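# Lower held gear onto shaft so it meshes

## Task

The left gripper starts out holding a gear a little above the top end of a shaft. Slide the gear onto that shaft until it is fully down, lying square to the shaft, with its teeth engaged with the neighbouring gear. Forcing or wedging it too hard counts as failure.

## Robot and tools

ROBOT. Two six-joint arms, left_arm (base near y = +0.255 m) and right_arm (base near y = -0.242 m), each with a two-finger parallel gripper and a wrist camera. The wrist camera and its cable count as part of the hand, so contact or strain on them matters. Two fixed head cameras, cam_head_left and cam_head_right (896x504 each), look down from a stand behind the arms; calibration numbers are supplied for projecting scene points into them.

FRAME. Everything uses the scene frame: origin at table-top height, halfway between the arms' nominal bases; +x points out over the table, +y toward left_arm, +z up. Image left/right does not correspond to the arm names. A gripper's fingers extend along its own +z axis and close along its own y axis. end_effector_position is the spot between the finger pads, roughly 1 cm back from the tips; it and end_effector_quat_wxyz are in the scene frame and may be off by a few cm.

ROW LAYOUT (shared by execute_actions and move). One row is 14 numbers, each between -1 and 1: left_arm dx, dy, dz, rx, ry, rz, opening, then right_arm dx, dy, dz, rx, ry, rz, opening. Both arms are always present. dx..dz are offsets along scene axes, scaled so 1.0 = 0.6 m (1 cm is about 0.0167). rx, ry, rz form one rotation vector about scene axes, 1.0 = 180 degrees, turning about the Hand target point. These six are offsets measured from the arm's Hand target when the action or move begins, not from the previous row; repeating an offset moves again. Six zeros mean no new pose for that arm. The opening is absolute, not an offset: +1 fully open (0.094 m), -1 closed. A 0 there is a real command (half open), so always resend the left gripper's current opening (see Tool commands) or the gear may be released early.

execute_actions(actions, cameras). actions is a list of actions; each action is a table of 1 to 15 rows, one per 1/30 s control step; a short table keeps its final row until step 15. cameras: list of names, ["all"], or []; if omitted, all images come for an empty actions list, none otherwise. An empty list just reports state and images. Results include end_effector_position at some steps.

move(target, speed, blend, opening_speed, grip_force, blocking, cameras). target: one 14-number row or up to 15 rows, every row offset from the same starting Hand targets. speed: path top speed in m/s, 0.002 to 2.9 (default 0.25), one value or one per target; rotation is capped at twice that in rad/s. blend: corner rounding in metres for a list (0 = stop at each). opening_speed: rate of the commanded opening, per second on the -1..1 scale, at least 0.2; use it to close or open gently. grip_force: newtons per pad, 10 to 50, one value or one per arm; it persists. blocking=false returns after about 0.5 s while motion continues. Paths are straight lines, ignore obstacles and the other arm, last at most 10 s, and lag more the faster they go. Avoid paths passing near an arm's own base; they can whip the elbow round. The result adds a move: line giving the ending (done, off_target, moving, held, fault) and limits; done means at rest within 10 mm and 2 degrees of the target; limits=paced means the sent pose was clipped, limits=held means steps were withheld.

wait(seconds, cameras): 0 to 3600 s, commands nothing new, returns early if a running move ends. stop(cameras): brakes a running move; braking needs some distance. zoom_image(camera, region): camera is cam_head_left or cam_head_right, region [x0, y0, x1, y1] in pixels of its latest image, at most 504 by 504. read_manual(section): licence texts only, no motion. finished_scene(scene): give the current scene number; it ends the scene irreversibly and the gear must stay seated with no robot help. After ending the first scene, make no more calls in that same reply.

RESULT LINES. Hand target is the last commanded pose after the controller limits orientation to 40 degrees from the measured one; new offsets start there. The gripper often stops short of it because of friction and weight, especially far out; compare positions and send the remaining gap as a new offset, and correct any tilt. Tool commands shows each gripper's current opening command. grip_measured is the measured finger opening on the command scale; on a hard part it can read a few thousandths below the part's true width. Joint positions ends with the opening in metres. Joint velocities may say within noise. Joint torques carry per-joint offsets and noise; joints 1 to 3 wrap at ±28 N m. MOTOR HOT appears at 75 °C; OVER-TEMPERATURE FAULT at 90 °C folds that arm and disables it; at 100 °C it collapses. Holding loads, stretching out and pushing against something heat motors.

CAUTIONS. A blocked arm keeps pressing until commanded away; to relieve a push, set a target back on the far side of the gripper (e.g. slightly upward). Contact is harder with faster moves and with targets set deeper past the contact, so lower the gear in small, slow steps, checking alignment on the head cameras before each descent. Tiny moves may do nothing or drift sideways. Do not open the left gripper until the gear sits fully down and meshed; to release, command an opening clearly above grip_measured, then lift straight up. Never let the gear drop or leave the table, avoid slamming fixtures, and keep the two arms and their cameras from touching each other. A loose object may occasionally get nudged by outside forces.

Each tool is called as name(argument=value, ...) on one line, values as JSON.

## Session

execute_actions(actions=[])

Scene clock: 0.00 s.
left_arm: end_effector_position=(+0.2247, +0.0479, +0.1524) grip_measured=-0.633 end_effector_quat_wxyz=(-0.003, +0.922, +0.388, +0.002) | right_arm: end_effector_position=(+0.3774, -0.2479, +0.4300) grip_measured=+1.000 end_effector_quat_wxyz=(+0.707, +0.005, +0.707, -0.005)
Joint positions: left_arm=[-0.721 1.762 1.484 -1.296 -0.007 1.639 0.017] | right_arm=[0 1.047 1.047 0 0 0 0.094]
Joint velocities: within noise
Joint torques (N m): no reading
Heat: left arm: 50 °C; right arm: 47 °C.
Hand target: left_arm +0.2267, +0.0463, +0.1571; +0.005, +0.922, +0.388, +0.007 | right_arm +0.3753, -0.2478, +0.4413; +0.718, +0.005, +0.696, -0.005
Tool commands: left_gripper/opening=-1.0 right_gripper/opening=+1.0

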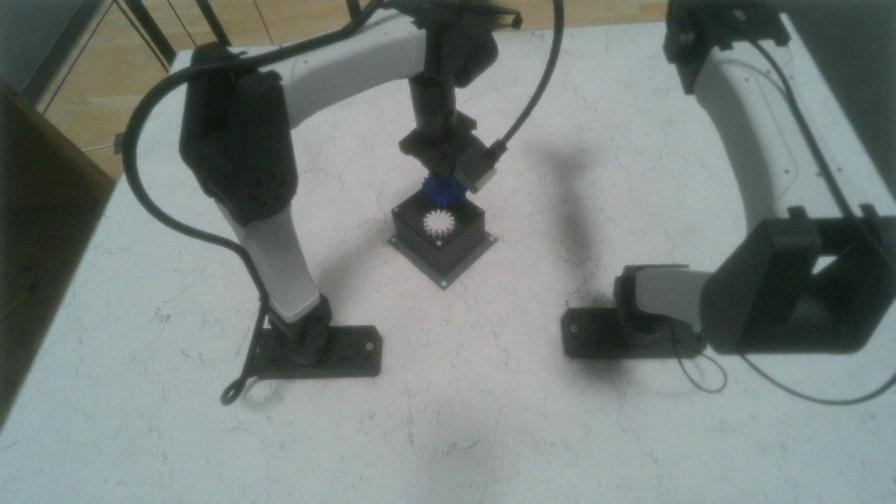

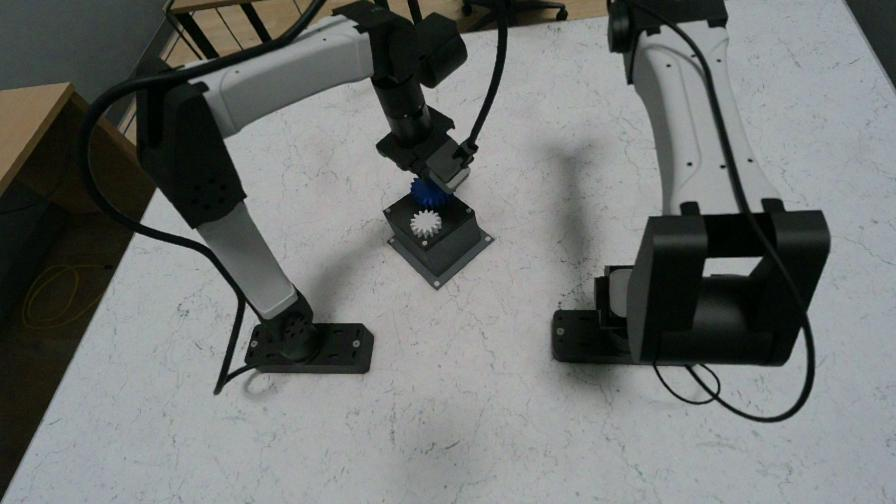

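zoom_image(camera="cam_head_left", region=[375, 140, 515, 290])

zoom_image(camera="cam_head_right", region=[370, 140, 510, 290])

Scaled by 3.360.

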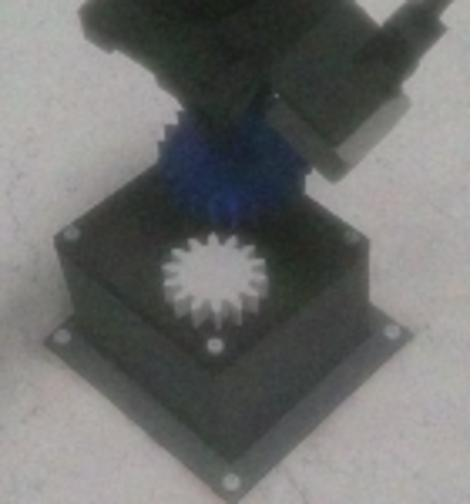

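Scaled by 3.360.

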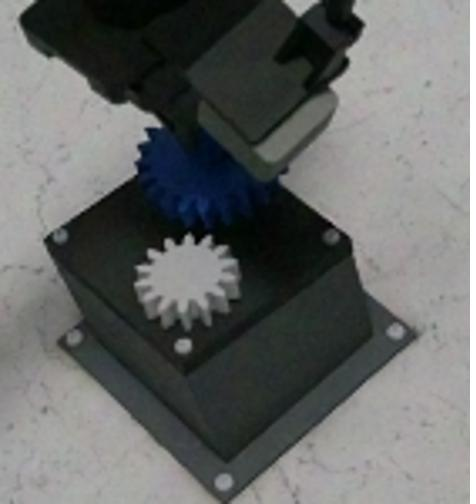

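move(target=[0.12,0,0.12,0,0,0,-1,0,0,0,0,0,0,1], cameras=["all"])

zoom_image(camera="cam_head_left", region=[375, 120, 515, 270])

zoom_image(camera="cam_head_right", region=[370, 120, 510, 270])

Scene clock: 3.83 s.
left_arm: end_effector_position=(+0.2970, +0.0476, +0.2282) grip_measured=-0.633 end_effector_quat_wxyz=(+0.037, +0.918, +0.394, +0.029) | right_arm: end_effector_position=(+0.3774, -0.2479, +0.4300) grip_measured=+1.000 end_effector_quat_wxyz=(+0.707, +0.005, +0.707, -0.005)
Joint positions: left_arm=[-0.597 1.948 2.026 -1.556 -0.007 1.748 0.017] | right_arm=[0 1.047 1.047 0 0 0 0.094]
Joint torques (N m): left_arm=[0.24 -8.42 7.87 0.39 0.04 0.09] | right_arm=[0.03 -2.76 8.17 2.22 0.09 -0.02]
Heat: left arm: 49 °C; right arm: 49 °C.
Hand target: left_arm +0.2988, +0.0463, +0.2291; +0.005, +0.922, +0.388, +0.007 | right_arm +0.3753, -0.2478, +0.4413; +0.718, +0.005, +0.696, -0.005
Off the commanded pose: left_arm 0.002 m, 5 deg | right_arm 0.012 m, 2 deg.
joint sent to its limit (left arm) — joint 4 (wrist pitch), lower limit. The joint targets are off in orientation, not in position.
move: off_target (left_arm)

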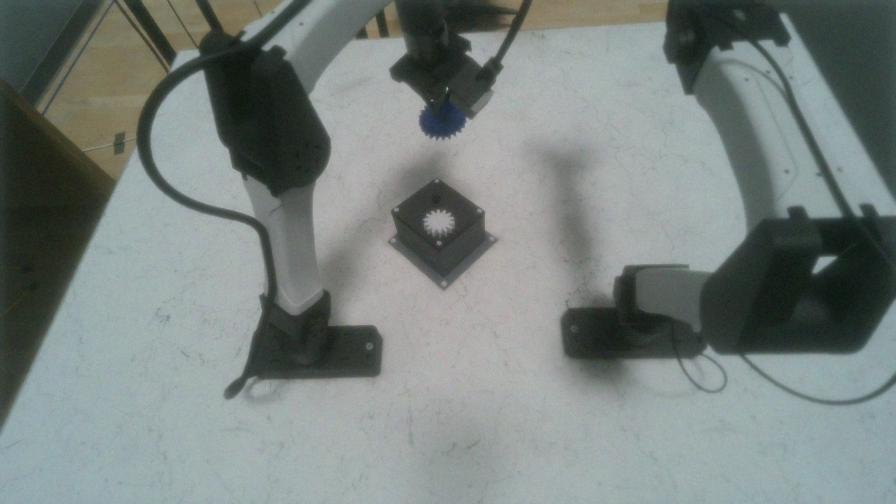

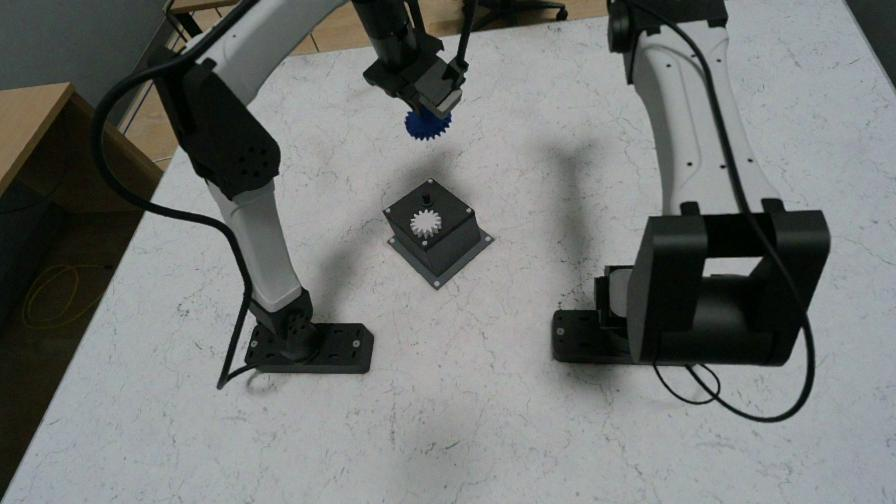

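Scaled by 3.360.

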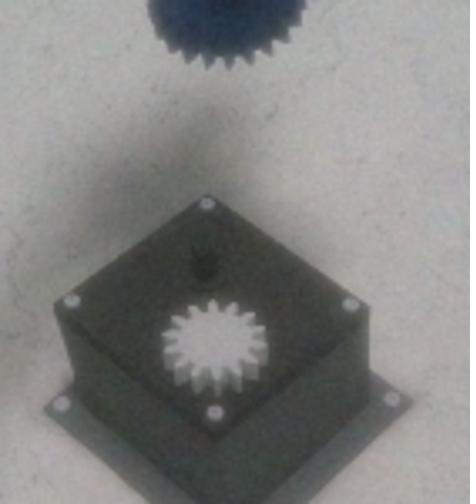

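Scaled by 3.360.

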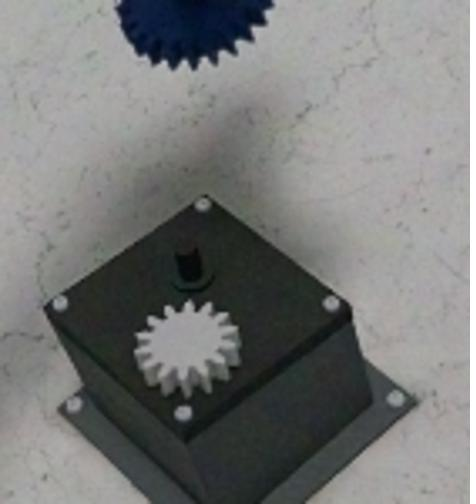

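zoom_image(camera="cam_head_left", region=[405, 170, 475, 240])

zoom_image(camera="cam_head_right", region=[395, 170, 465, 240])

move(target=[-0.12,0,-0.12,0,0,0,-1,0,0,0,0,0,0,1], cameras=["all"])

zoom_image(camera="cam_head_left", region=[405, 160, 475, 230])

zoom_image(camera="cam_head_right", region=[395, 160, 465, 230])

Scaled by 7.200.

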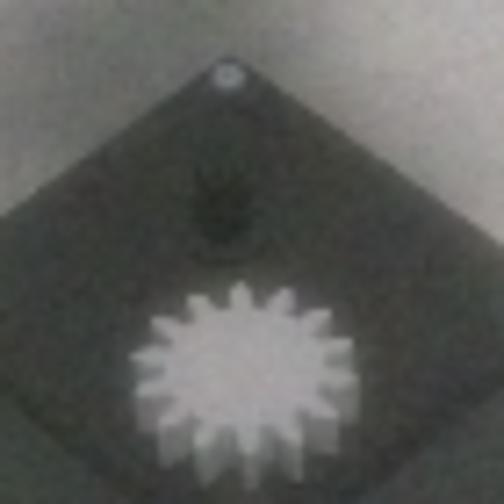

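Scaled by 7.200.

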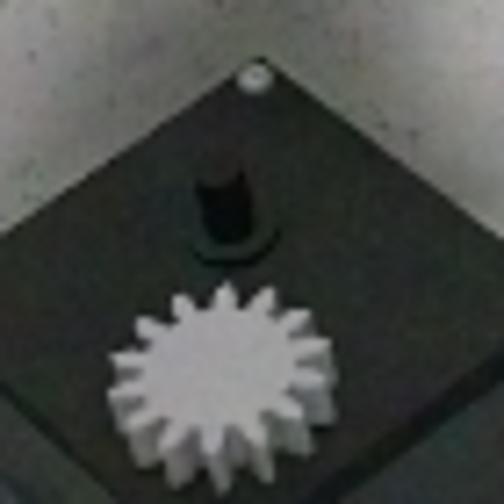

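Scene clock: 7.53 s.
left_arm: end_effector_position=(+0.2258, +0.0490, +0.1502) grip_measured=-0.633 end_effector_quat_wxyz=(-0.012, +0.922, +0.388, -0.002) | right_arm: end_effector_position=(+0.3774, -0.2479, +0.4300) grip_measured=+1.000 end_effector_quat_wxyz=(+0.707, +0.005, +0.707, -0.005)
Joint positions: left_arm=[-0.716 1.781 1.498 -1.31 -0.008 1.645 0.017] | right_arm=[0 1.047 1.047 0 0 0 0.094]
Joint torques (N m): left_arm=[-0.14 -10.84 5.72 0.44 0.03 -0.11] | right_arm=[0.03 -2.76 8.17 2.21 0.09 -0.02]
Heat: left arm: 49 °C; right arm: 49 °C.
Hand target: left_arm +0.2268, +0.0463, +0.1572; +0.005, +0.922, +0.388, +0.007 | right_arm +0.3753, -0.2478, +0.4413; +0.718, +0.005, +0.696, -0.005
Off the commanded pose: left_arm 0.007 m, 2 deg | right_arm 0.012 m, 2 deg.
move: done

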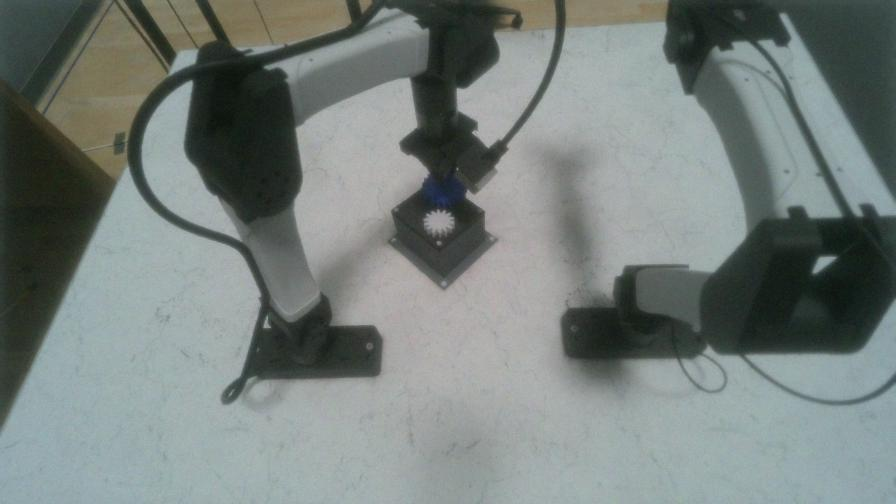

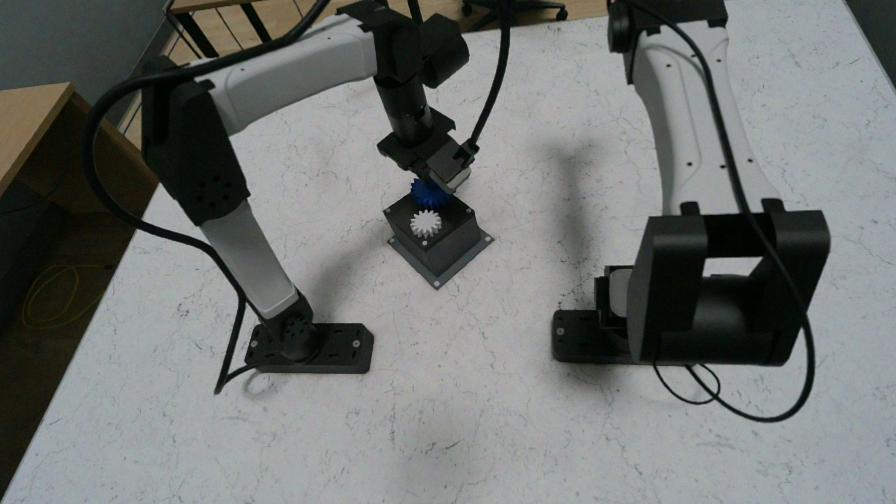

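Scaled by 7.200.

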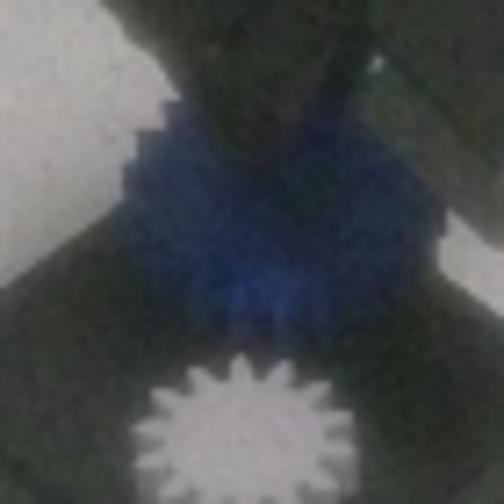

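Scaled by 7.200.

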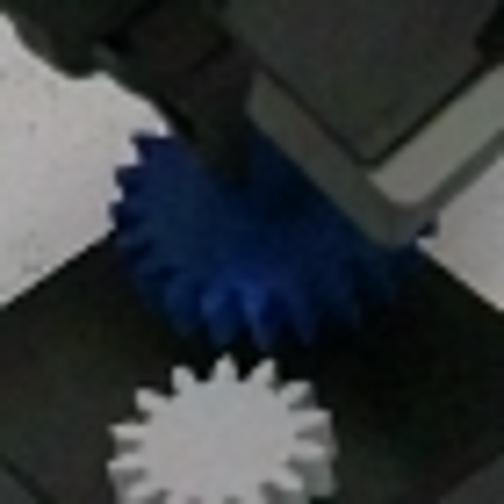

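move(target=[0.01,0.0267,0.0083,0,0,0,-1,0,0,0,0,0,0,1], cameras=["all"])

zoom_image(camera="cam_head_left", region=[405, 160, 475, 230])

zoom_image(camera="cam_head_right", region=[395, 160, 465, 230])

Scene clock: 11.47 s.
left_arm: end_effector_position=(+0.2333, +0.0612, +0.1551) grip_measured=-0.633 end_effector_quat_wxyz=(-0.005, +0.919, +0.394, +0.002) | right_arm: end_effector_position=(+0.3774, -0.2479, +0.4300) grip_measured=+1.000 end_effector_quat_wxyz=(+0.707, +0.005, +0.707, -0.005)
Joint positions: left_arm=[-0.672 1.759 1.491 -1.31 -0.008 1.675 0.017] | right_arm=[0 1.047 1.047 0 0 0 0.094]
Joint torques (N m): left_arm=[0.35 -10.54 5.94 0.32 0.03 0.14] | right_arm=[0.01 -2.76 8.16 2.22 0.1 -0.03]
Heat: left arm: 48 °C; right arm: 50 °C.
Hand target: left_arm +0.2327, +0.0623, +0.1622; +0.005, +0.922, +0.388, +0.007 | right_arm +0.3753, -0.2478, +0.4413; +0.718, +0.005, +0.696, -0.005
Off the commanded pose: left_arm 0.007 m, 1 deg | right_arm 0.012 m, 2 deg.
move: done

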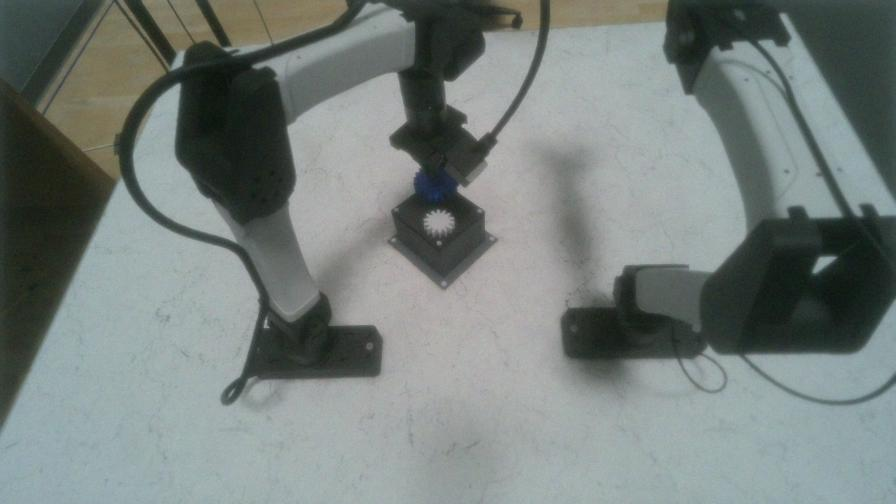

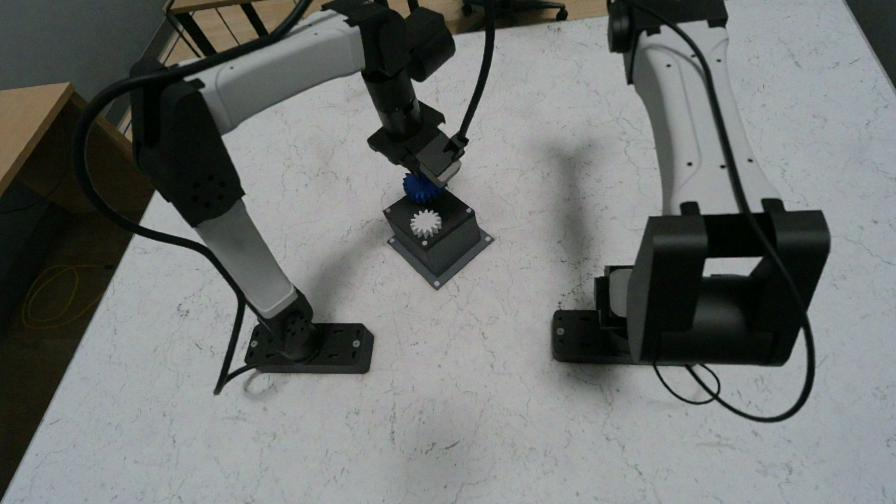

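Scaled by 7.200.

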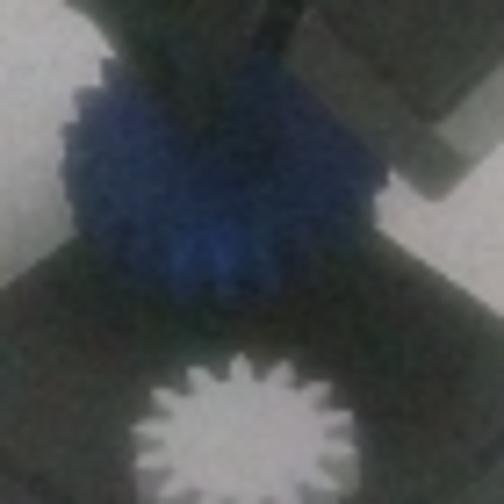

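Scaled by 7.200.

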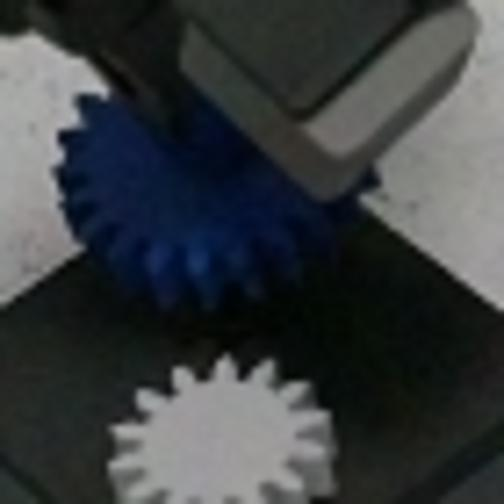

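move(target=[0,0,-0.01,0,0,0,-1,0,0,0,0,0,0,1], speed=0.03)

move(target=[0,0,-0.006,0,0,0,-1,0,0,0,0,0,0,1], speed=0.03)

move(target=[0,0,-0.006,0,0,0,-1,0,0,0,0,0,0,1], speed=0.03)

move(target=[0,0,-0.006,0,0,0,-1,0,0,0,0,0,0,1], speed=0.03, cameras=["all"])

zoom_image(camera="cam_head_left", region=[405, 160, 475, 230])

zoom_image(camera="cam_head_right", region=[395, 160, 465, 230])

Scene clock: 13.93 s.
left_arm: end_effector_position=(+0.2307, +0.0632, +0.1506) grip_measured=-0.632 end_effector_quat_wxyz=(-0.010, +0.919, +0.394, -0.001) | right_arm: end_effector_position=(+0.3774, -0.2479, +0.4300) grip_measured=+1.000 end_effector_quat_wxyz=(+0.707, +0.005, +0.707, -0.005)
Joint positions: left_arm=[-0.672 1.758 1.473 -1.304 -0.008 1.676 0.017] | right_arm=[0 1.047 1.047 0 0 0 0.094]
Joint torques (N m): left_arm=[0.36 -10.44 5.44 0.43 0.04 0.11] | right_arm=[0.01 -2.73 8.16 2.22 0.1 -0.02]
Heat: left arm: 48 °C; right arm: 50 °C.
Hand target: left_arm +0.2327, +0.0623, +0.1562; +0.005, +0.922, +0.388, +0.007 | right_arm +0.3753, -0.2478, +0.4413; +0.718, +0.005, +0.696, -0.005
Off the commanded pose: left_arm 0.006 m, 2 deg | right_arm 0.012 m, 2 deg.
move: done

Scene clock: 14.43 s.
left_arm: end_effector_position=(+0.2305, +0.0633, +0.1505) grip_measured=-0.632 end_effector_quat_wxyz=(-0.007, +0.919, +0.394, +0.001) | right_arm: end_effector_position=(+0.3774, -0.2479, +0.4300) grip_measured=+1.000 end_effector_quat_wxyz=(+0.707, +0.005, +0.707, -0.005)
Joint positions: left_arm=[-0.672 1.751 1.463 -1.295 -0.008 1.676 0.017] | right_arm=[0 1.047 1.047 0 0 0 0.094]
Joint torques (N m): left_arm=[0.38 -9.68 5.11 0.51 0.03 0.11] | right_arm=[0.02 -2.76 8.18 2.22 0.09 -0.02]
Heat: left arm: 48 °C; right arm: 50 °C.
Hand target: left_arm +0.2327, +0.0623, +0.1526; +0.005, +0.922, +0.388, +0.007 | right_arm +0.3753, -0.2478, +0.4413; +0.718, +0.005, +0.696, -0.005
Off the commanded pose: left_arm 0.003 m, 2 deg | right_arm 0.012 m, 2 deg.
move: done

Scene clock: 14.93 s.
left_arm: end_effector_position=(+0.2303, +0.0635, +0.1504) grip_measured=-0.632 end_effector_quat_wxyz=(-0.004, +0.919, +0.393, +0.002) | right_arm: end_effector_position=(+0.3774, -0.2479, +0.4300) grip_measured=+1.000 end_effector_quat_wxyz=(+0.707, +0.005, +0.707, -0.005)
Joint positions: left_arm=[-0.672 1.743 1.454 -1.287 -0.008 1.676 0.017] | right_arm=[0 1.047 1.047 0 0 0 0.094]
Joint torques (N m): left_arm=[0.39 -8.92 4.7 0.58 0.04 0.11] | right_arm=[0.03 -2.77 8.18 2.22 0.09 -0.03]
Heat: left arm: 48 °C; right arm: 50 °C.
Hand target: left_arm +0.2327, +0.0623, +0.1490; +0.005, +0.922, +0.388, +0.007 | right_arm +0.3753, -0.2478, +0.4413; +0.718, +0.005, +0.696, -0.005
Off the commanded pose: left_arm 0.003 m, 1 deg | right_arm 0.012 m, 2 deg.
move: done

Scene clock: 15.43 s.
left_arm: end_effector_position=(+0.2302, +0.0636, +0.1504) grip_measured=-0.632 end_effector_quat_wxyz=(-0.001, +0.919, +0.393, +0.004) | right_arm: end_effector_position=(+0.3774, -0.2479, +0.4300) grip_measured=+1.000 end_effector_quat_wxyz=(+0.707, +0.005, +0.707, -0.005)
Joint positions: left_arm=[-0.672 1.736 1.446 -1.278 -0.008 1.676 0.017] | right_arm=[0 1.047 1.047 0 0 0 0.094]
Joint torques (N m): left_arm=[0.34 -8.13 4.19 0.64 0.04 0.12] | right_arm=[0.01 -2.78 8.18 2.21 0.1 -0.03]
Heat: left arm: 48 °C; right arm: 51 °C.
Hand target: left_arm +0.2327, +0.0623, +0.1453; +0.005, +0.922, +0.388, +0.007 | right_arm +0.3753, -0.2478, +0.4413; +0.718, +0.005, +0.696, -0.005
Off the commanded pose: left_arm 0.006 m, 1 deg | right_arm 0.012 m, 2 deg.
move: done

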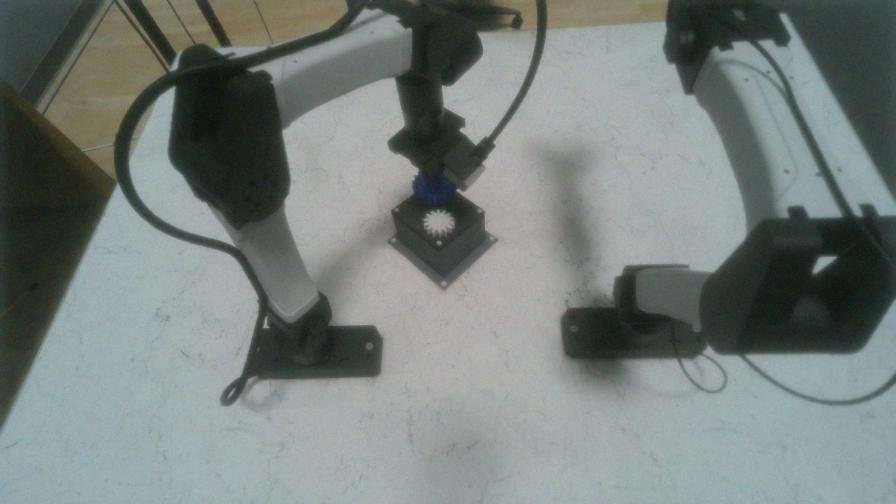

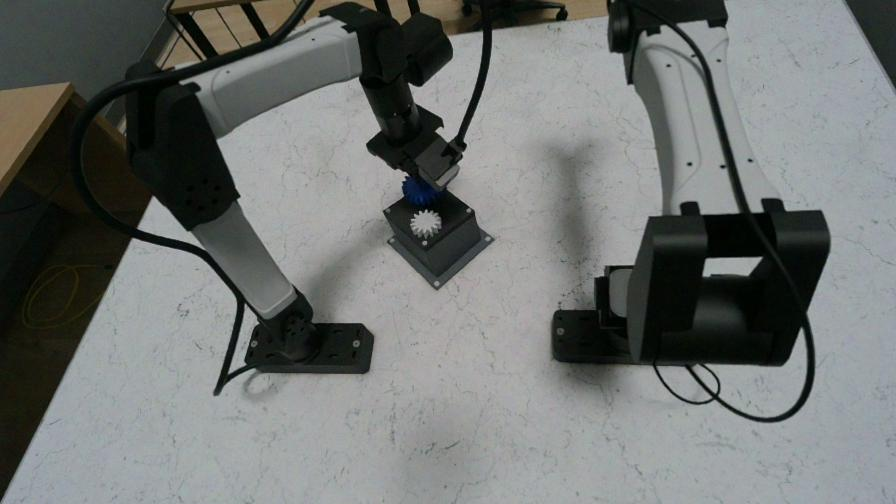

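Scaled by 7.200.

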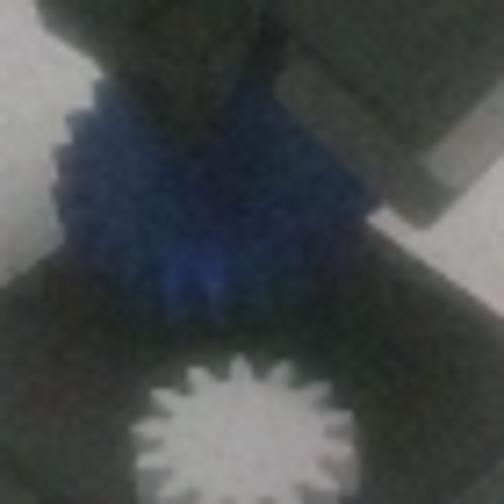

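Scaled by 7.200.

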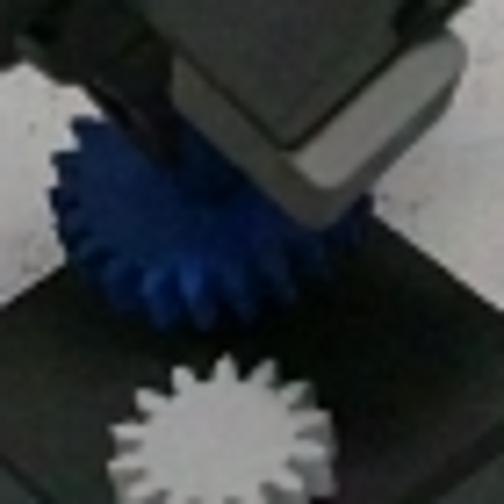

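move(target=[-0.0085,0,0.003,0,0,0,-1,0,0,0,0,0,0,1], speed=0.02)

move(target=[-0.005,0,-0.002,0,0,0,-1,0,0,0,0,0,0,1], speed=0.02)

Scene clock: 17.07 s.
left_arm: end_effector_position=(+0.2298, +0.0639, +0.1507) grip_measured=-0.632 end_effector_quat_wxyz=(+0.003, +0.919, +0.393, +0.007) | right_arm: end_effector_position=(+0.3774, -0.2479, +0.4300) grip_measured=+1.000 end_effector_quat_wxyz=(+0.707, +0.005, +0.707, -0.005)
Joint positions: left_arm=[-0.672 1.724 1.433 -1.267 -0.008 1.676 0.017] | right_arm=[0 1.047 1.047 0 0 0 0.094]
Joint torques (N m): left_arm=[-0.42 -8.32 4.44 0.53 0.04 0] | right_arm=[0.02 -2.76 8.17 2.21 0.1 -0.03]
Heat: left arm: 48 °C; right arm: 51 °C.
Hand target: left_arm +0.2277, +0.0623, +0.1472; +0.005, +0.922, +0.388, +0.007 | right_arm +0.3753, -0.2478, +0.4413; +0.718, +0.005, +0.696, -0.005
Off the commanded pose: left_arm 0.004 m, 1 deg | right_arm 0.012 m, 2 deg.
move: done

Scene clock: 17.57 s.
left_arm: end_effector_position=(+0.2292, +0.0638, +0.1508) grip_measured=-0.632 end_effector_quat_wxyz=(+0.007, +0.920, +0.392, +0.012) | right_arm: end_effector_position=(+0.3774, -0.2479, +0.4300) grip_measured=+1.000 end_effector_quat_wxyz=(+0.707, +0.005, +0.707, -0.005)
Joint positions: left_arm=[-0.676 1.713 1.42 -1.255 -0.014 1.676 0.017] | right_arm=[0 1.047 1.047 0 0 0 0.094]
Joint torques (N m): left_arm=[-0.58 -8.06 4.25 0.47 0.08 -0.05] | right_arm=[0.01 -2.78 8.17 2.21 0.09 -0.03]
Heat: left arm: 48 °C; right arm: 51 °C.
Hand target: left_arm +0.2246, +0.0623, +0.1460; +0.005, +0.922, +0.388, +0.007 | right_arm +0.3753, -0.2478, +0.4413; +0.718, +0.005, +0.696, -0.005
Off the commanded pose: left_arm 0.007 m, 1 deg | right_arm 0.012 m, 2 deg.
move: done

move(target=[0.005,0,0.021,0,0,0,-1,0,0,0,0,0,0,1], speed=0.05, cameras=["all"])

zoom_image(camera="cam_head_left", region=[405, 160, 475, 230])

zoom_image(camera="cam_head_right", region=[395, 160, 465, 230])

Scene clock: 18.90 s.
left_arm: end_effector_position=(+0.2263, +0.0661, +0.1540) grip_measured=-0.632 end_effector_quat_wxyz=(+0.000, +0.920, +0.392, +0.008) | right_arm: end_effector_position=(+0.3774, -0.2479, +0.4300) grip_measured=+1.000 end_effector_quat_wxyz=(+0.707, +0.005, +0.707, -0.005)
Joint positions: left_arm=[-0.676 1.713 1.433 -1.284 -0.014 1.676 0.017] | right_arm=[0 1.047 1.047 0 0 0 0.094]
Joint torques (N m): left_arm=[-0.12 -7.43 8.32 0.23 0.09 0.01] | right_arm=[0.03 -2.77 8.2 2.22 0.1 -0.02]
Heat: left arm: 48 °C; right arm: 51 °C.
Hand target: left_arm +0.2276, +0.0623, +0.1587; +0.005, +0.922, +0.388, +0.007 | right_arm +0.3753, -0.2478, +0.4413; +0.718, +0.005, +0.696, -0.005
Off the commanded pose: left_arm 0.006 m, 1 deg | right_arm 0.012 m, 2 deg.
move: done

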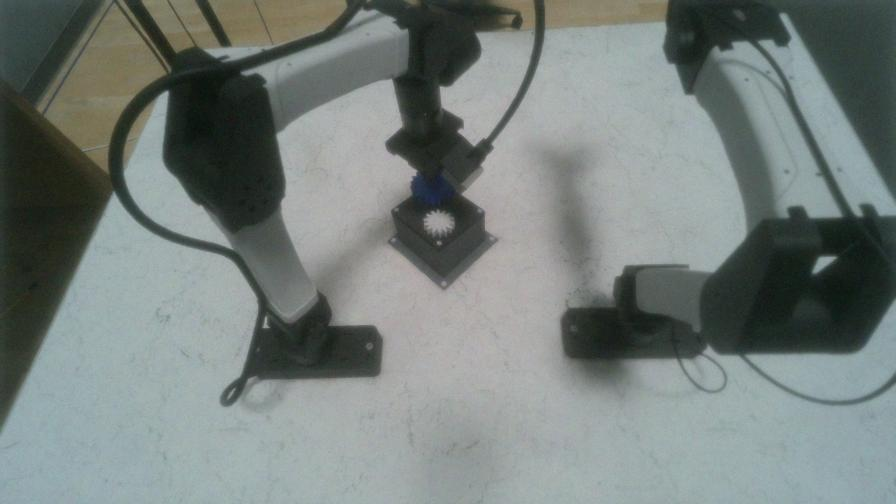

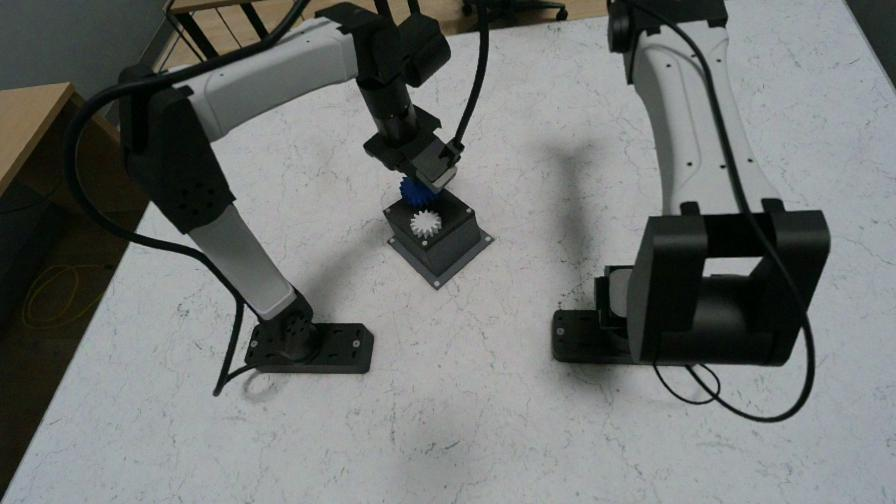

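Scaled by 7.200.

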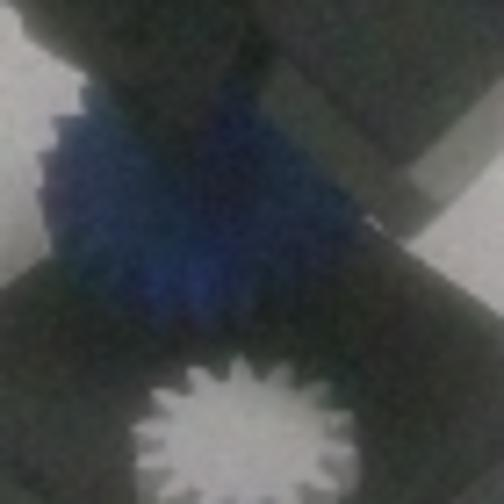

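Scaled by 7.200.

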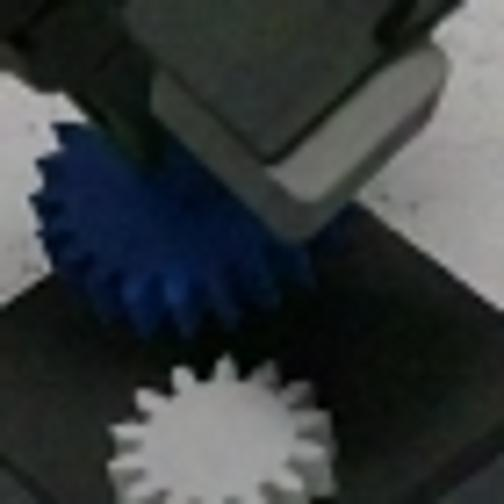

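move(target=[0.006,-0.008,0.004,0,0,0,-1,0,0,0,0,0,0,1], speed=0.05)

Scene clock: 21.00 s.
left_arm: end_effector_position=(+0.2304, +0.0620, +0.1587) grip_measured=-0.632 end_effector_quat_wxyz=(+0.003, +0.921, +0.391, +0.010) | right_arm: end_effector_position=(+0.3774, -0.2479, +0.4300) grip_measured=+1.000 end_effector_quat_wxyz=(+0.707, +0.005, +0.707, -0.005)
Joint positions: left_arm=[-0.679 1.727 1.468 -1.296 -0.014 1.676 0.017] | right_arm=[0 1.047 1.047 0 0 0 0.094]
Joint torques (N m): left_arm=[-0.27 -6.93 8.39 0.25 0.09 -0.04] | right_arm=[0.02 -2.74 8.17 2.22 0.09 -0.02]
Heat: left arm: 47 °C; right arm: 51 °C.
Hand target: left_arm +0.2312, +0.0575, +0.1610; +0.005, +0.922, +0.388, +0.007 | right_arm +0.3753, -0.2478, +0.4413; +0.718, +0.005, +0.696, -0.005
Off the commanded pose: left_arm 0.005 m, 0 deg | right_arm 0.012 m, 2 deg.
move: done

move(target=[-0.0035,0.0015,-0.008,0,0,0,-1,0,0,0,0,0,0,1], speed=0.03)

move(target=[0,0,-0.006,0,0,0,-1,0,0,0,0,0,0,1], speed=0.03)

Scene clock: 21.97 s.
left_arm: end_effector_position=(+0.2304, +0.0620, +0.1587) grip_measured=-0.632 end_effector_quat_wxyz=(+0.003, +0.921, +0.391, +0.010) | right_arm: end_effector_position=(+0.3774, -0.2479, +0.4300) grip_measured=+1.000 end_effector_quat_wxyz=(+0.707, +0.005, +0.707, -0.005)
Joint positions: left_arm=[-0.679 1.727 1.468 -1.297 -0.014 1.676 0.017] | right_arm=[0 1.047 1.047 0 0 0 0.094]
Joint torques (N m): left_arm=[-0.51 -7.62 5.72 0.45 0.09 -0.07] | right_arm=[-0.01 -2.78 8.17 2.22 0.09 -0.03]
Heat: left arm: 47 °C; right arm: 51 °C.
Hand target: left_arm +0.2291, +0.0584, +0.1562; +0.005, +0.922, +0.388, +0.007 | right_arm +0.3753, -0.2478, +0.4413; +0.718, +0.005, +0.696, -0.005
Off the commanded pose: left_arm 0.004 m, 0 deg | right_arm 0.012 m, 2 deg.
move: done

Scene clock: 22.60 s.
left_arm: end_effector_position=(+0.2291, +0.0630, +0.1549) grip_measured=-0.632 end_effector_quat_wxyz=(+0.000, +0.921, +0.390, +0.008) | right_arm: end_effector_position=(+0.3774, -0.2479, +0.4300) grip_measured=+1.000 end_effector_quat_wxyz=(+0.707, +0.005, +0.707, -0.005)
Joint positions: left_arm=[-0.679 1.727 1.453 -1.288 -0.014 1.676 0.017] | right_arm=[0 1.047 1.047 0 0 0 0.094]
Joint torques (N m): left_arm=[-0.46 -7.61 5.85 0.47 0.1 -0.06] | right_arm=[0.01 -2.74 8.16 2.22 0.09 -0.03]
Heat: left arm: 47 °C; right arm: 51 °C.
Hand target: left_arm +0.2291, +0.0585, +0.1526; +0.005, +0.922, +0.388, +0.007 | right_arm +0.3753, -0.2478, +0.4413; +0.718, +0.005, +0.696, -0.005
Off the commanded pose: left_arm 0.005 m, 1 deg | right_arm 0.012 m, 2 deg.
move: done

move(target=[0,-0.004,-0.006,0,0,0,-1,0,0,0,0,0,0,1], speed=0.03)

move(target=[0,0,-0.006,0,0,0,-1,0,0,0,0,0,0,1], speed=0.03)

Scene clock: 23.77 s.
left_arm: end_effector_position=(+0.2286, +0.0600, +0.1532) grip_measured=-0.632 end_effector_quat_wxyz=(+0.003, +0.922, +0.388, +0.010) | right_arm: end_effector_position=(+0.3774, -0.2479, +0.4300) grip_measured=+1.000 end_effector_quat_wxyz=(+0.707, +0.005, +0.707, -0.005)
Joint positions: left_arm=[-0.687 1.727 1.446 -1.275 -0.014 1.673 0.017] | right_arm=[0 1.047 1.047 0 0 0 0.094]
Joint torques (N m): left_arm=[-0.25 -6.97 5.86 0.52 0.09 -0.07] | right_arm=[0.02 -2.77 8.16 2.22 0.09 -0.03]
Heat: left arm: 47 °C; right arm: 51 °C.
Hand target: left_arm +0.2291, +0.0560, +0.1490; +0.005, +0.922, +0.388, +0.007 | right_arm +0.3753, -0.2478, +0.4413; +0.718, +0.005, +0.696, -0.005
Off the commanded pose: left_arm 0.006 m, 0 deg | right_arm 0.012 m, 2 deg.
move: done

Scene clock: 24.27 s.
left_arm: end_effector_position=(+0.2285, +0.0601, +0.1510) grip_measured=-0.632 end_effector_quat_wxyz=(+0.003, +0.922, +0.388, +0.010) | right_arm: end_effector_position=(+0.3774, -0.2479, +0.4300) grip_measured=+1.000 end_effector_quat_wxyz=(+0.707, +0.005, +0.707, -0.005)
Joint positions: left_arm=[-0.687 1.727 1.438 -1.266 -0.014 1.673 0.017] | right_arm=[0 1.047 1.047 0 0 0 0.094]
Joint torques (N m): left_arm=[-0.28 -6.99 5.41 0.53 0.1 -0.08] | right_arm=[0.01 -2.76 8.16 2.22 0.09 -0.03]
Heat: left arm: 47 °C; right arm: 51 °C.
Hand target: left_arm +0.2291, +0.0560, +0.1454; +0.005, +0.922, +0.388, +0.007 | right_arm +0.3753, -0.2478, +0.4413; +0.718, +0.005, +0.696, -0.005
Off the commanded pose: left_arm 0.007 m, 0 deg | right_arm 0.012 m, 2 deg.
move: done

move(target=[0,0.013,0,0,0,0,-1,0,0,0,0,0,0,1], speed=0.03)

Scene clock: 25.43 s.
left_arm: end_effector_position=(+0.2295, +0.0620, +0.1506) grip_measured=-0.632 end_effector_quat_wxyz=(+0.005, +0.920, +0.391, +0.010) | right_arm: end_effector_position=(+0.3774, -0.2479, +0.4300) grip_measured=+1.000 end_effector_quat_wxyz=(+0.707, +0.005, +0.707, -0.005)
Joint positions: left_arm=[-0.68 1.722 1.43 -1.26 -0.013 1.673 0.017] | right_arm=[0 1.047 1.047 0 0 0 0.094]
Joint torques (N m): left_arm=[0.77 -8.01 4.19 0.52 0.08 0.11] | right_arm=[0.02 -2.77 8.17 2.21 0.09 -0.02]
Heat: left arm: 47 °C; right arm: 51 °C.
Hand target: left_arm +0.2291, +0.0638, +0.1454; +0.005, +0.922, +0.388, +0.007 | right_arm +0.3753, -0.2478, +0.4413; +0.718, +0.005, +0.696, -0.005
Off the commanded pose: left_arm 0.005 m, 1 deg | right_arm 0.012 m, 2 deg.
move: done

move(target=[-0.006,0,-0.003,0,0,0,-1,0,0,0,0,0,0,1], speed=0.02)

move(target=[-0.004,0.004,0,0,0,0,-1,0,0,0,0,0,0,1], speed=0.02, cameras=["all"])

zoom_image(camera="cam_head_left", region=[405, 160, 475, 230])

zoom_image(camera="cam_head_right", region=[395, 160, 465, 230])

Scene clock: 26.80 s.
left_arm: end_effector_position=(+0.2291, +0.0623, +0.1509) grip_measured=-0.632 end_effector_quat_wxyz=(+0.011, +0.920, +0.391, +0.014) | right_arm: end_effector_position=(+0.3774, -0.2479, +0.4300) grip_measured=+1.000 end_effector_quat_wxyz=(+0.707, +0.005, +0.707, -0.005)
Joint positions: left_arm=[-0.68 1.708 1.414 -1.245 -0.013 1.673 0.017] | right_arm=[0 1.047 1.047 0 0 0 0.094]
Joint torques (N m): left_arm=[0.25 -7.51 3.88 0.49 0.09 0.05] | right_arm=[0.02 -2.77 8.17 2.21 0.09 -0.03]
Heat: left arm: 47 °C; right arm: 51 °C.
Hand target: left_arm +0.2256, +0.0638, +0.1437; +0.005, +0.922, +0.388, +0.007 | right_arm +0.3753, -0.2478, +0.4413; +0.718, +0.005, +0.696, -0.005
Off the commanded pose: left_arm 0.008 m, 1 deg | right_arm 0.012 m, 2 deg.
move: done

Scene clock: 27.30 s.
left_arm: end_effector_position=(+0.2288, +0.0626, +0.1510) grip_measured=-0.632 end_effector_quat_wxyz=(+0.016, +0.920, +0.391, +0.016) | right_arm: end_effector_position=(+0.3774, -0.2479, +0.4300) grip_measured=+1.000 end_effector_quat_wxyz=(+0.707, +0.005, +0.707, -0.005)
Joint positions: left_arm=[-0.68 1.695 1.4 -1.232 -0.013 1.673 0.017] | right_arm=[0 1.047 1.047 0 0 0 0.094]
Joint torques (N m): left_arm=[0.35 -7.51 3.84 0.41 0.1 0.06] | right_arm=[0.01 -2.76 8.18 2.21 0.09 -0.03]
Heat: left arm: 47 °C; right arm: 51 °C.
Hand target: left_arm +0.2232, +0.0662, +0.1437; +0.005, +0.922, +0.388, +0.007 | right_arm +0.3753, -0.2478, +0.4413; +0.718, +0.005, +0.696, -0.005
Off the commanded pose: left_arm 0.010 m, 2 deg | right_arm 0.012 m, 2 deg.
move: done

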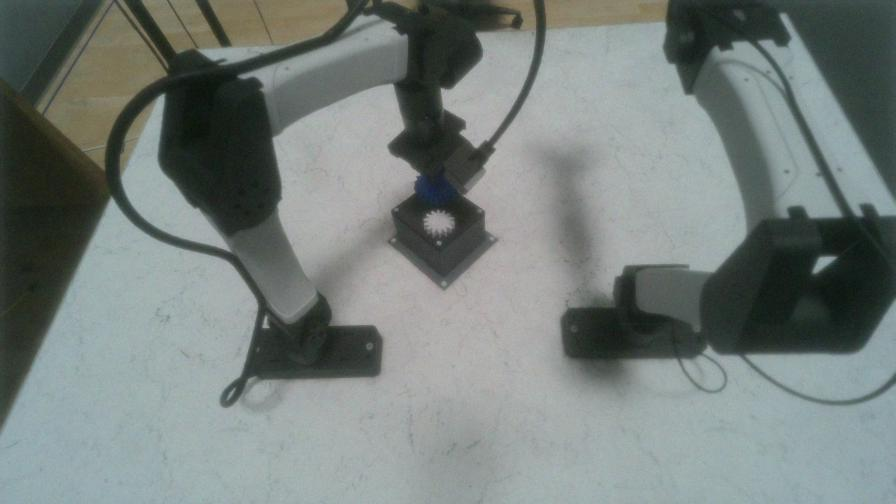

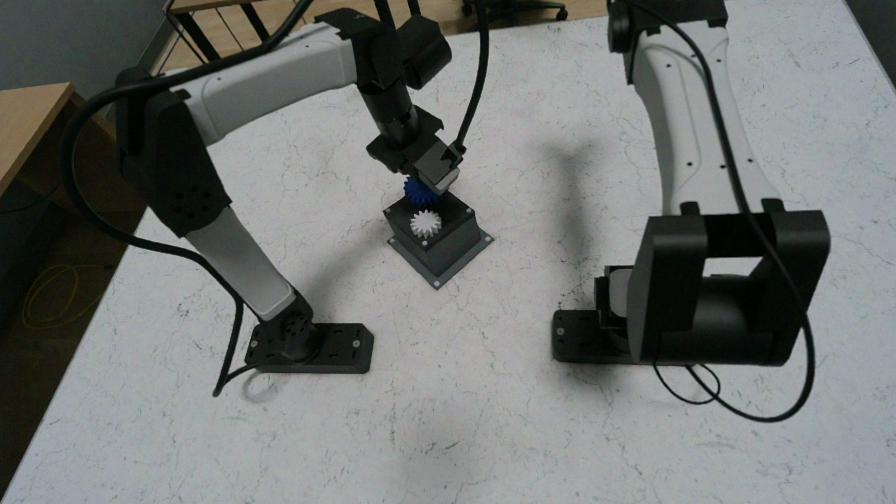

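Scaled by 7.200.

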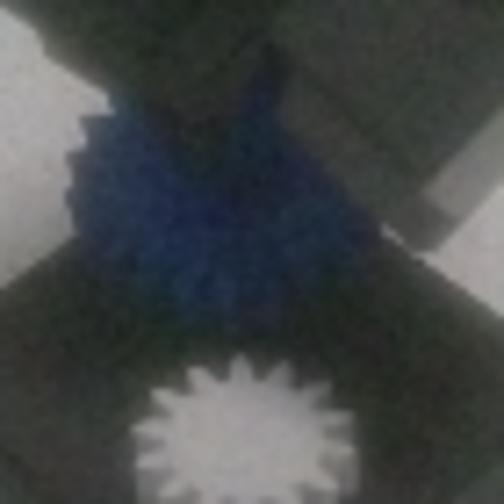

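Scaled by 7.200.

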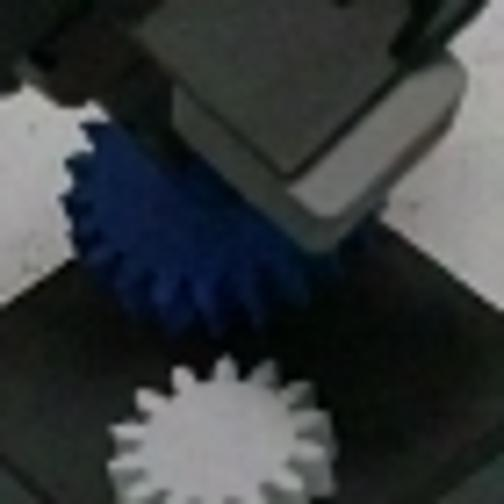

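move(target=[0,0,0.025,0,0,0,-1,0,0,0,0,0,0,1], speed=0.05)

move(target=[0,0,-0.009,0,0,0,-1,0,0,0,0,0,0,1], speed=0.03)

Scene clock: 29.47 s.
left_arm: end_effector_position=(+0.2209, +0.0688, +0.1525) grip_measured=-0.632 end_effector_quat_wxyz=(-0.002, +0.920, +0.391, +0.006) | right_arm: end_effector_position=(+0.3774, -0.2479, +0.4300) grip_measured=+1.000 end_effector_quat_wxyz=(+0.707, +0.005, +0.707, -0.005)
Joint positions: left_arm=[-0.68 1.695 1.407 -1.28 -0.013 1.673 0.017] | right_arm=[0 1.047 1.047 0 0 0 0.094]
Joint torques (N m): left_arm=[0.32 -7.72 8.31 0.2 0.09 0.05] | right_arm=[0.02 -2.76 8.18 2.22 0.1 -0.02]
Heat: left arm: 47 °C; right arm: 51 °C.
Hand target: left_arm +0.2231, +0.0662, +0.1587; +0.005, +0.922, +0.388, +0.007 | right_arm +0.3753, -0.2478, +0.4413; +0.718, +0.005, +0.696, -0.005
Off the commanded pose: left_arm 0.007 m, 1 deg | right_arm 0.012 m, 2 deg.
move: done

Scene clock: 29.97 s.
left_arm: end_effector_position=(+0.2209, +0.0688, +0.1525) grip_measured=-0.632 end_effector_quat_wxyz=(-0.002, +0.920, +0.391, +0.006) | right_arm: end_effector_position=(+0.3774, -0.2479, +0.4300) grip_measured=+1.000 end_effector_quat_wxyz=(+0.707, +0.005, +0.707, -0.005)
Joint positions: left_arm=[-0.68 1.695 1.407 -1.28 -0.013 1.673 0.017] | right_arm=[0 1.047 1.047 0 0 0 0.094]
Joint torques (N m): left_arm=[0.36 -7.69 6.5 0.42 0.09 0.07] | right_arm=[0.01 -2.73 8.17 2.22 0.1 -0.02]
Heat: left arm: 47 °C; right arm: 51 °C.
Hand target: left_arm +0.2231, +0.0662, +0.1533; +0.005, +0.922, +0.388, +0.007 | right_arm +0.3753, -0.2478, +0.4413; +0.718, +0.005, +0.696, -0.005
Off the commanded pose: left_arm 0.004 m, 1 deg | right_arm 0.012 m, 2 deg.
move: done

move(target=[[0.010,-0.007,0.045,0,0,0,-1,0,0,0,0,0,0,1],[0.010,-0.007,0.008,0,0,0,-1,0,0,0,0,0,0,1]], speed=[0.08,0.04])

Scene clock: 32.77 s.
left_arm: end_effector_position=(+0.2270, +0.0640, +0.1619) grip_measured=-0.632 end_effector_quat_wxyz=(+0.003, +0.920, +0.391, +0.009) | right_arm: end_effector_position=(+0.3774, -0.2479, +0.4300) grip_measured=+1.000 end_effector_quat_wxyz=(+0.707, +0.005, +0.707, -0.005)
Joint positions: left_arm=[-0.68 1.713 1.464 -1.308 -0.013 1.673 0.017] | right_arm=[0 1.047 1.047 0 0 0 0.094]
Joint torques (N m): left_arm=[0.49 -6.95 5.82 0.53 0.08 0.08] | right_arm=[0.01 -2.77 8.17 2.22 0.09 -0.03]
Heat: left arm: 46 °C; right arm: 51 °C.
Hand target: left_arm +0.2292, +0.0620, +0.1581; +0.005, +0.922, +0.388, +0.007 | right_arm +0.3753, -0.2478, +0.4413; +0.718, +0.005, +0.696, -0.005
Off the commanded pose: left_arm 0.005 m, 1 deg | right_arm 0.012 m, 2 deg.
move: done

move(target=[0.003,-0.001,-0.012,0,0,0,-1,0,0,0,0,0,0,1], speed=0.04)

Scene clock: 33.97 s.
left_arm: end_effector_position=(+0.2283, +0.0629, +0.1547) grip_measured=-0.632 end_effector_quat_wxyz=(+0.003, +0.920, +0.391, +0.009) | right_arm: end_effector_position=(+0.3774, -0.2479, +0.4300) grip_measured=+1.000 end_effector_quat_wxyz=(+0.707, +0.005, +0.707, -0.005)
Joint positions: left_arm=[-0.68 1.72 1.444 -1.281 -0.013 1.673 0.017] | right_arm=[0 1.047 1.047 0 0 0 0.094]
Joint torques (N m): left_arm=[0.55 -6.97 5.9 0.52 0.1 0.09] | right_arm=[0.02 -2.77 8.16 2.21 0.09 -0.02]
Heat: left arm: 46 °C; right arm: 51 °C.
Hand target: left_arm +0.2309, +0.0614, +0.1508; +0.005, +0.922, +0.388, +0.007 | right_arm +0.3753, -0.2478, +0.4413; +0.718, +0.005, +0.696, -0.005
Off the commanded pose: left_arm 0.005 m, 1 deg | right_arm 0.012 m, 2 deg.
move: done


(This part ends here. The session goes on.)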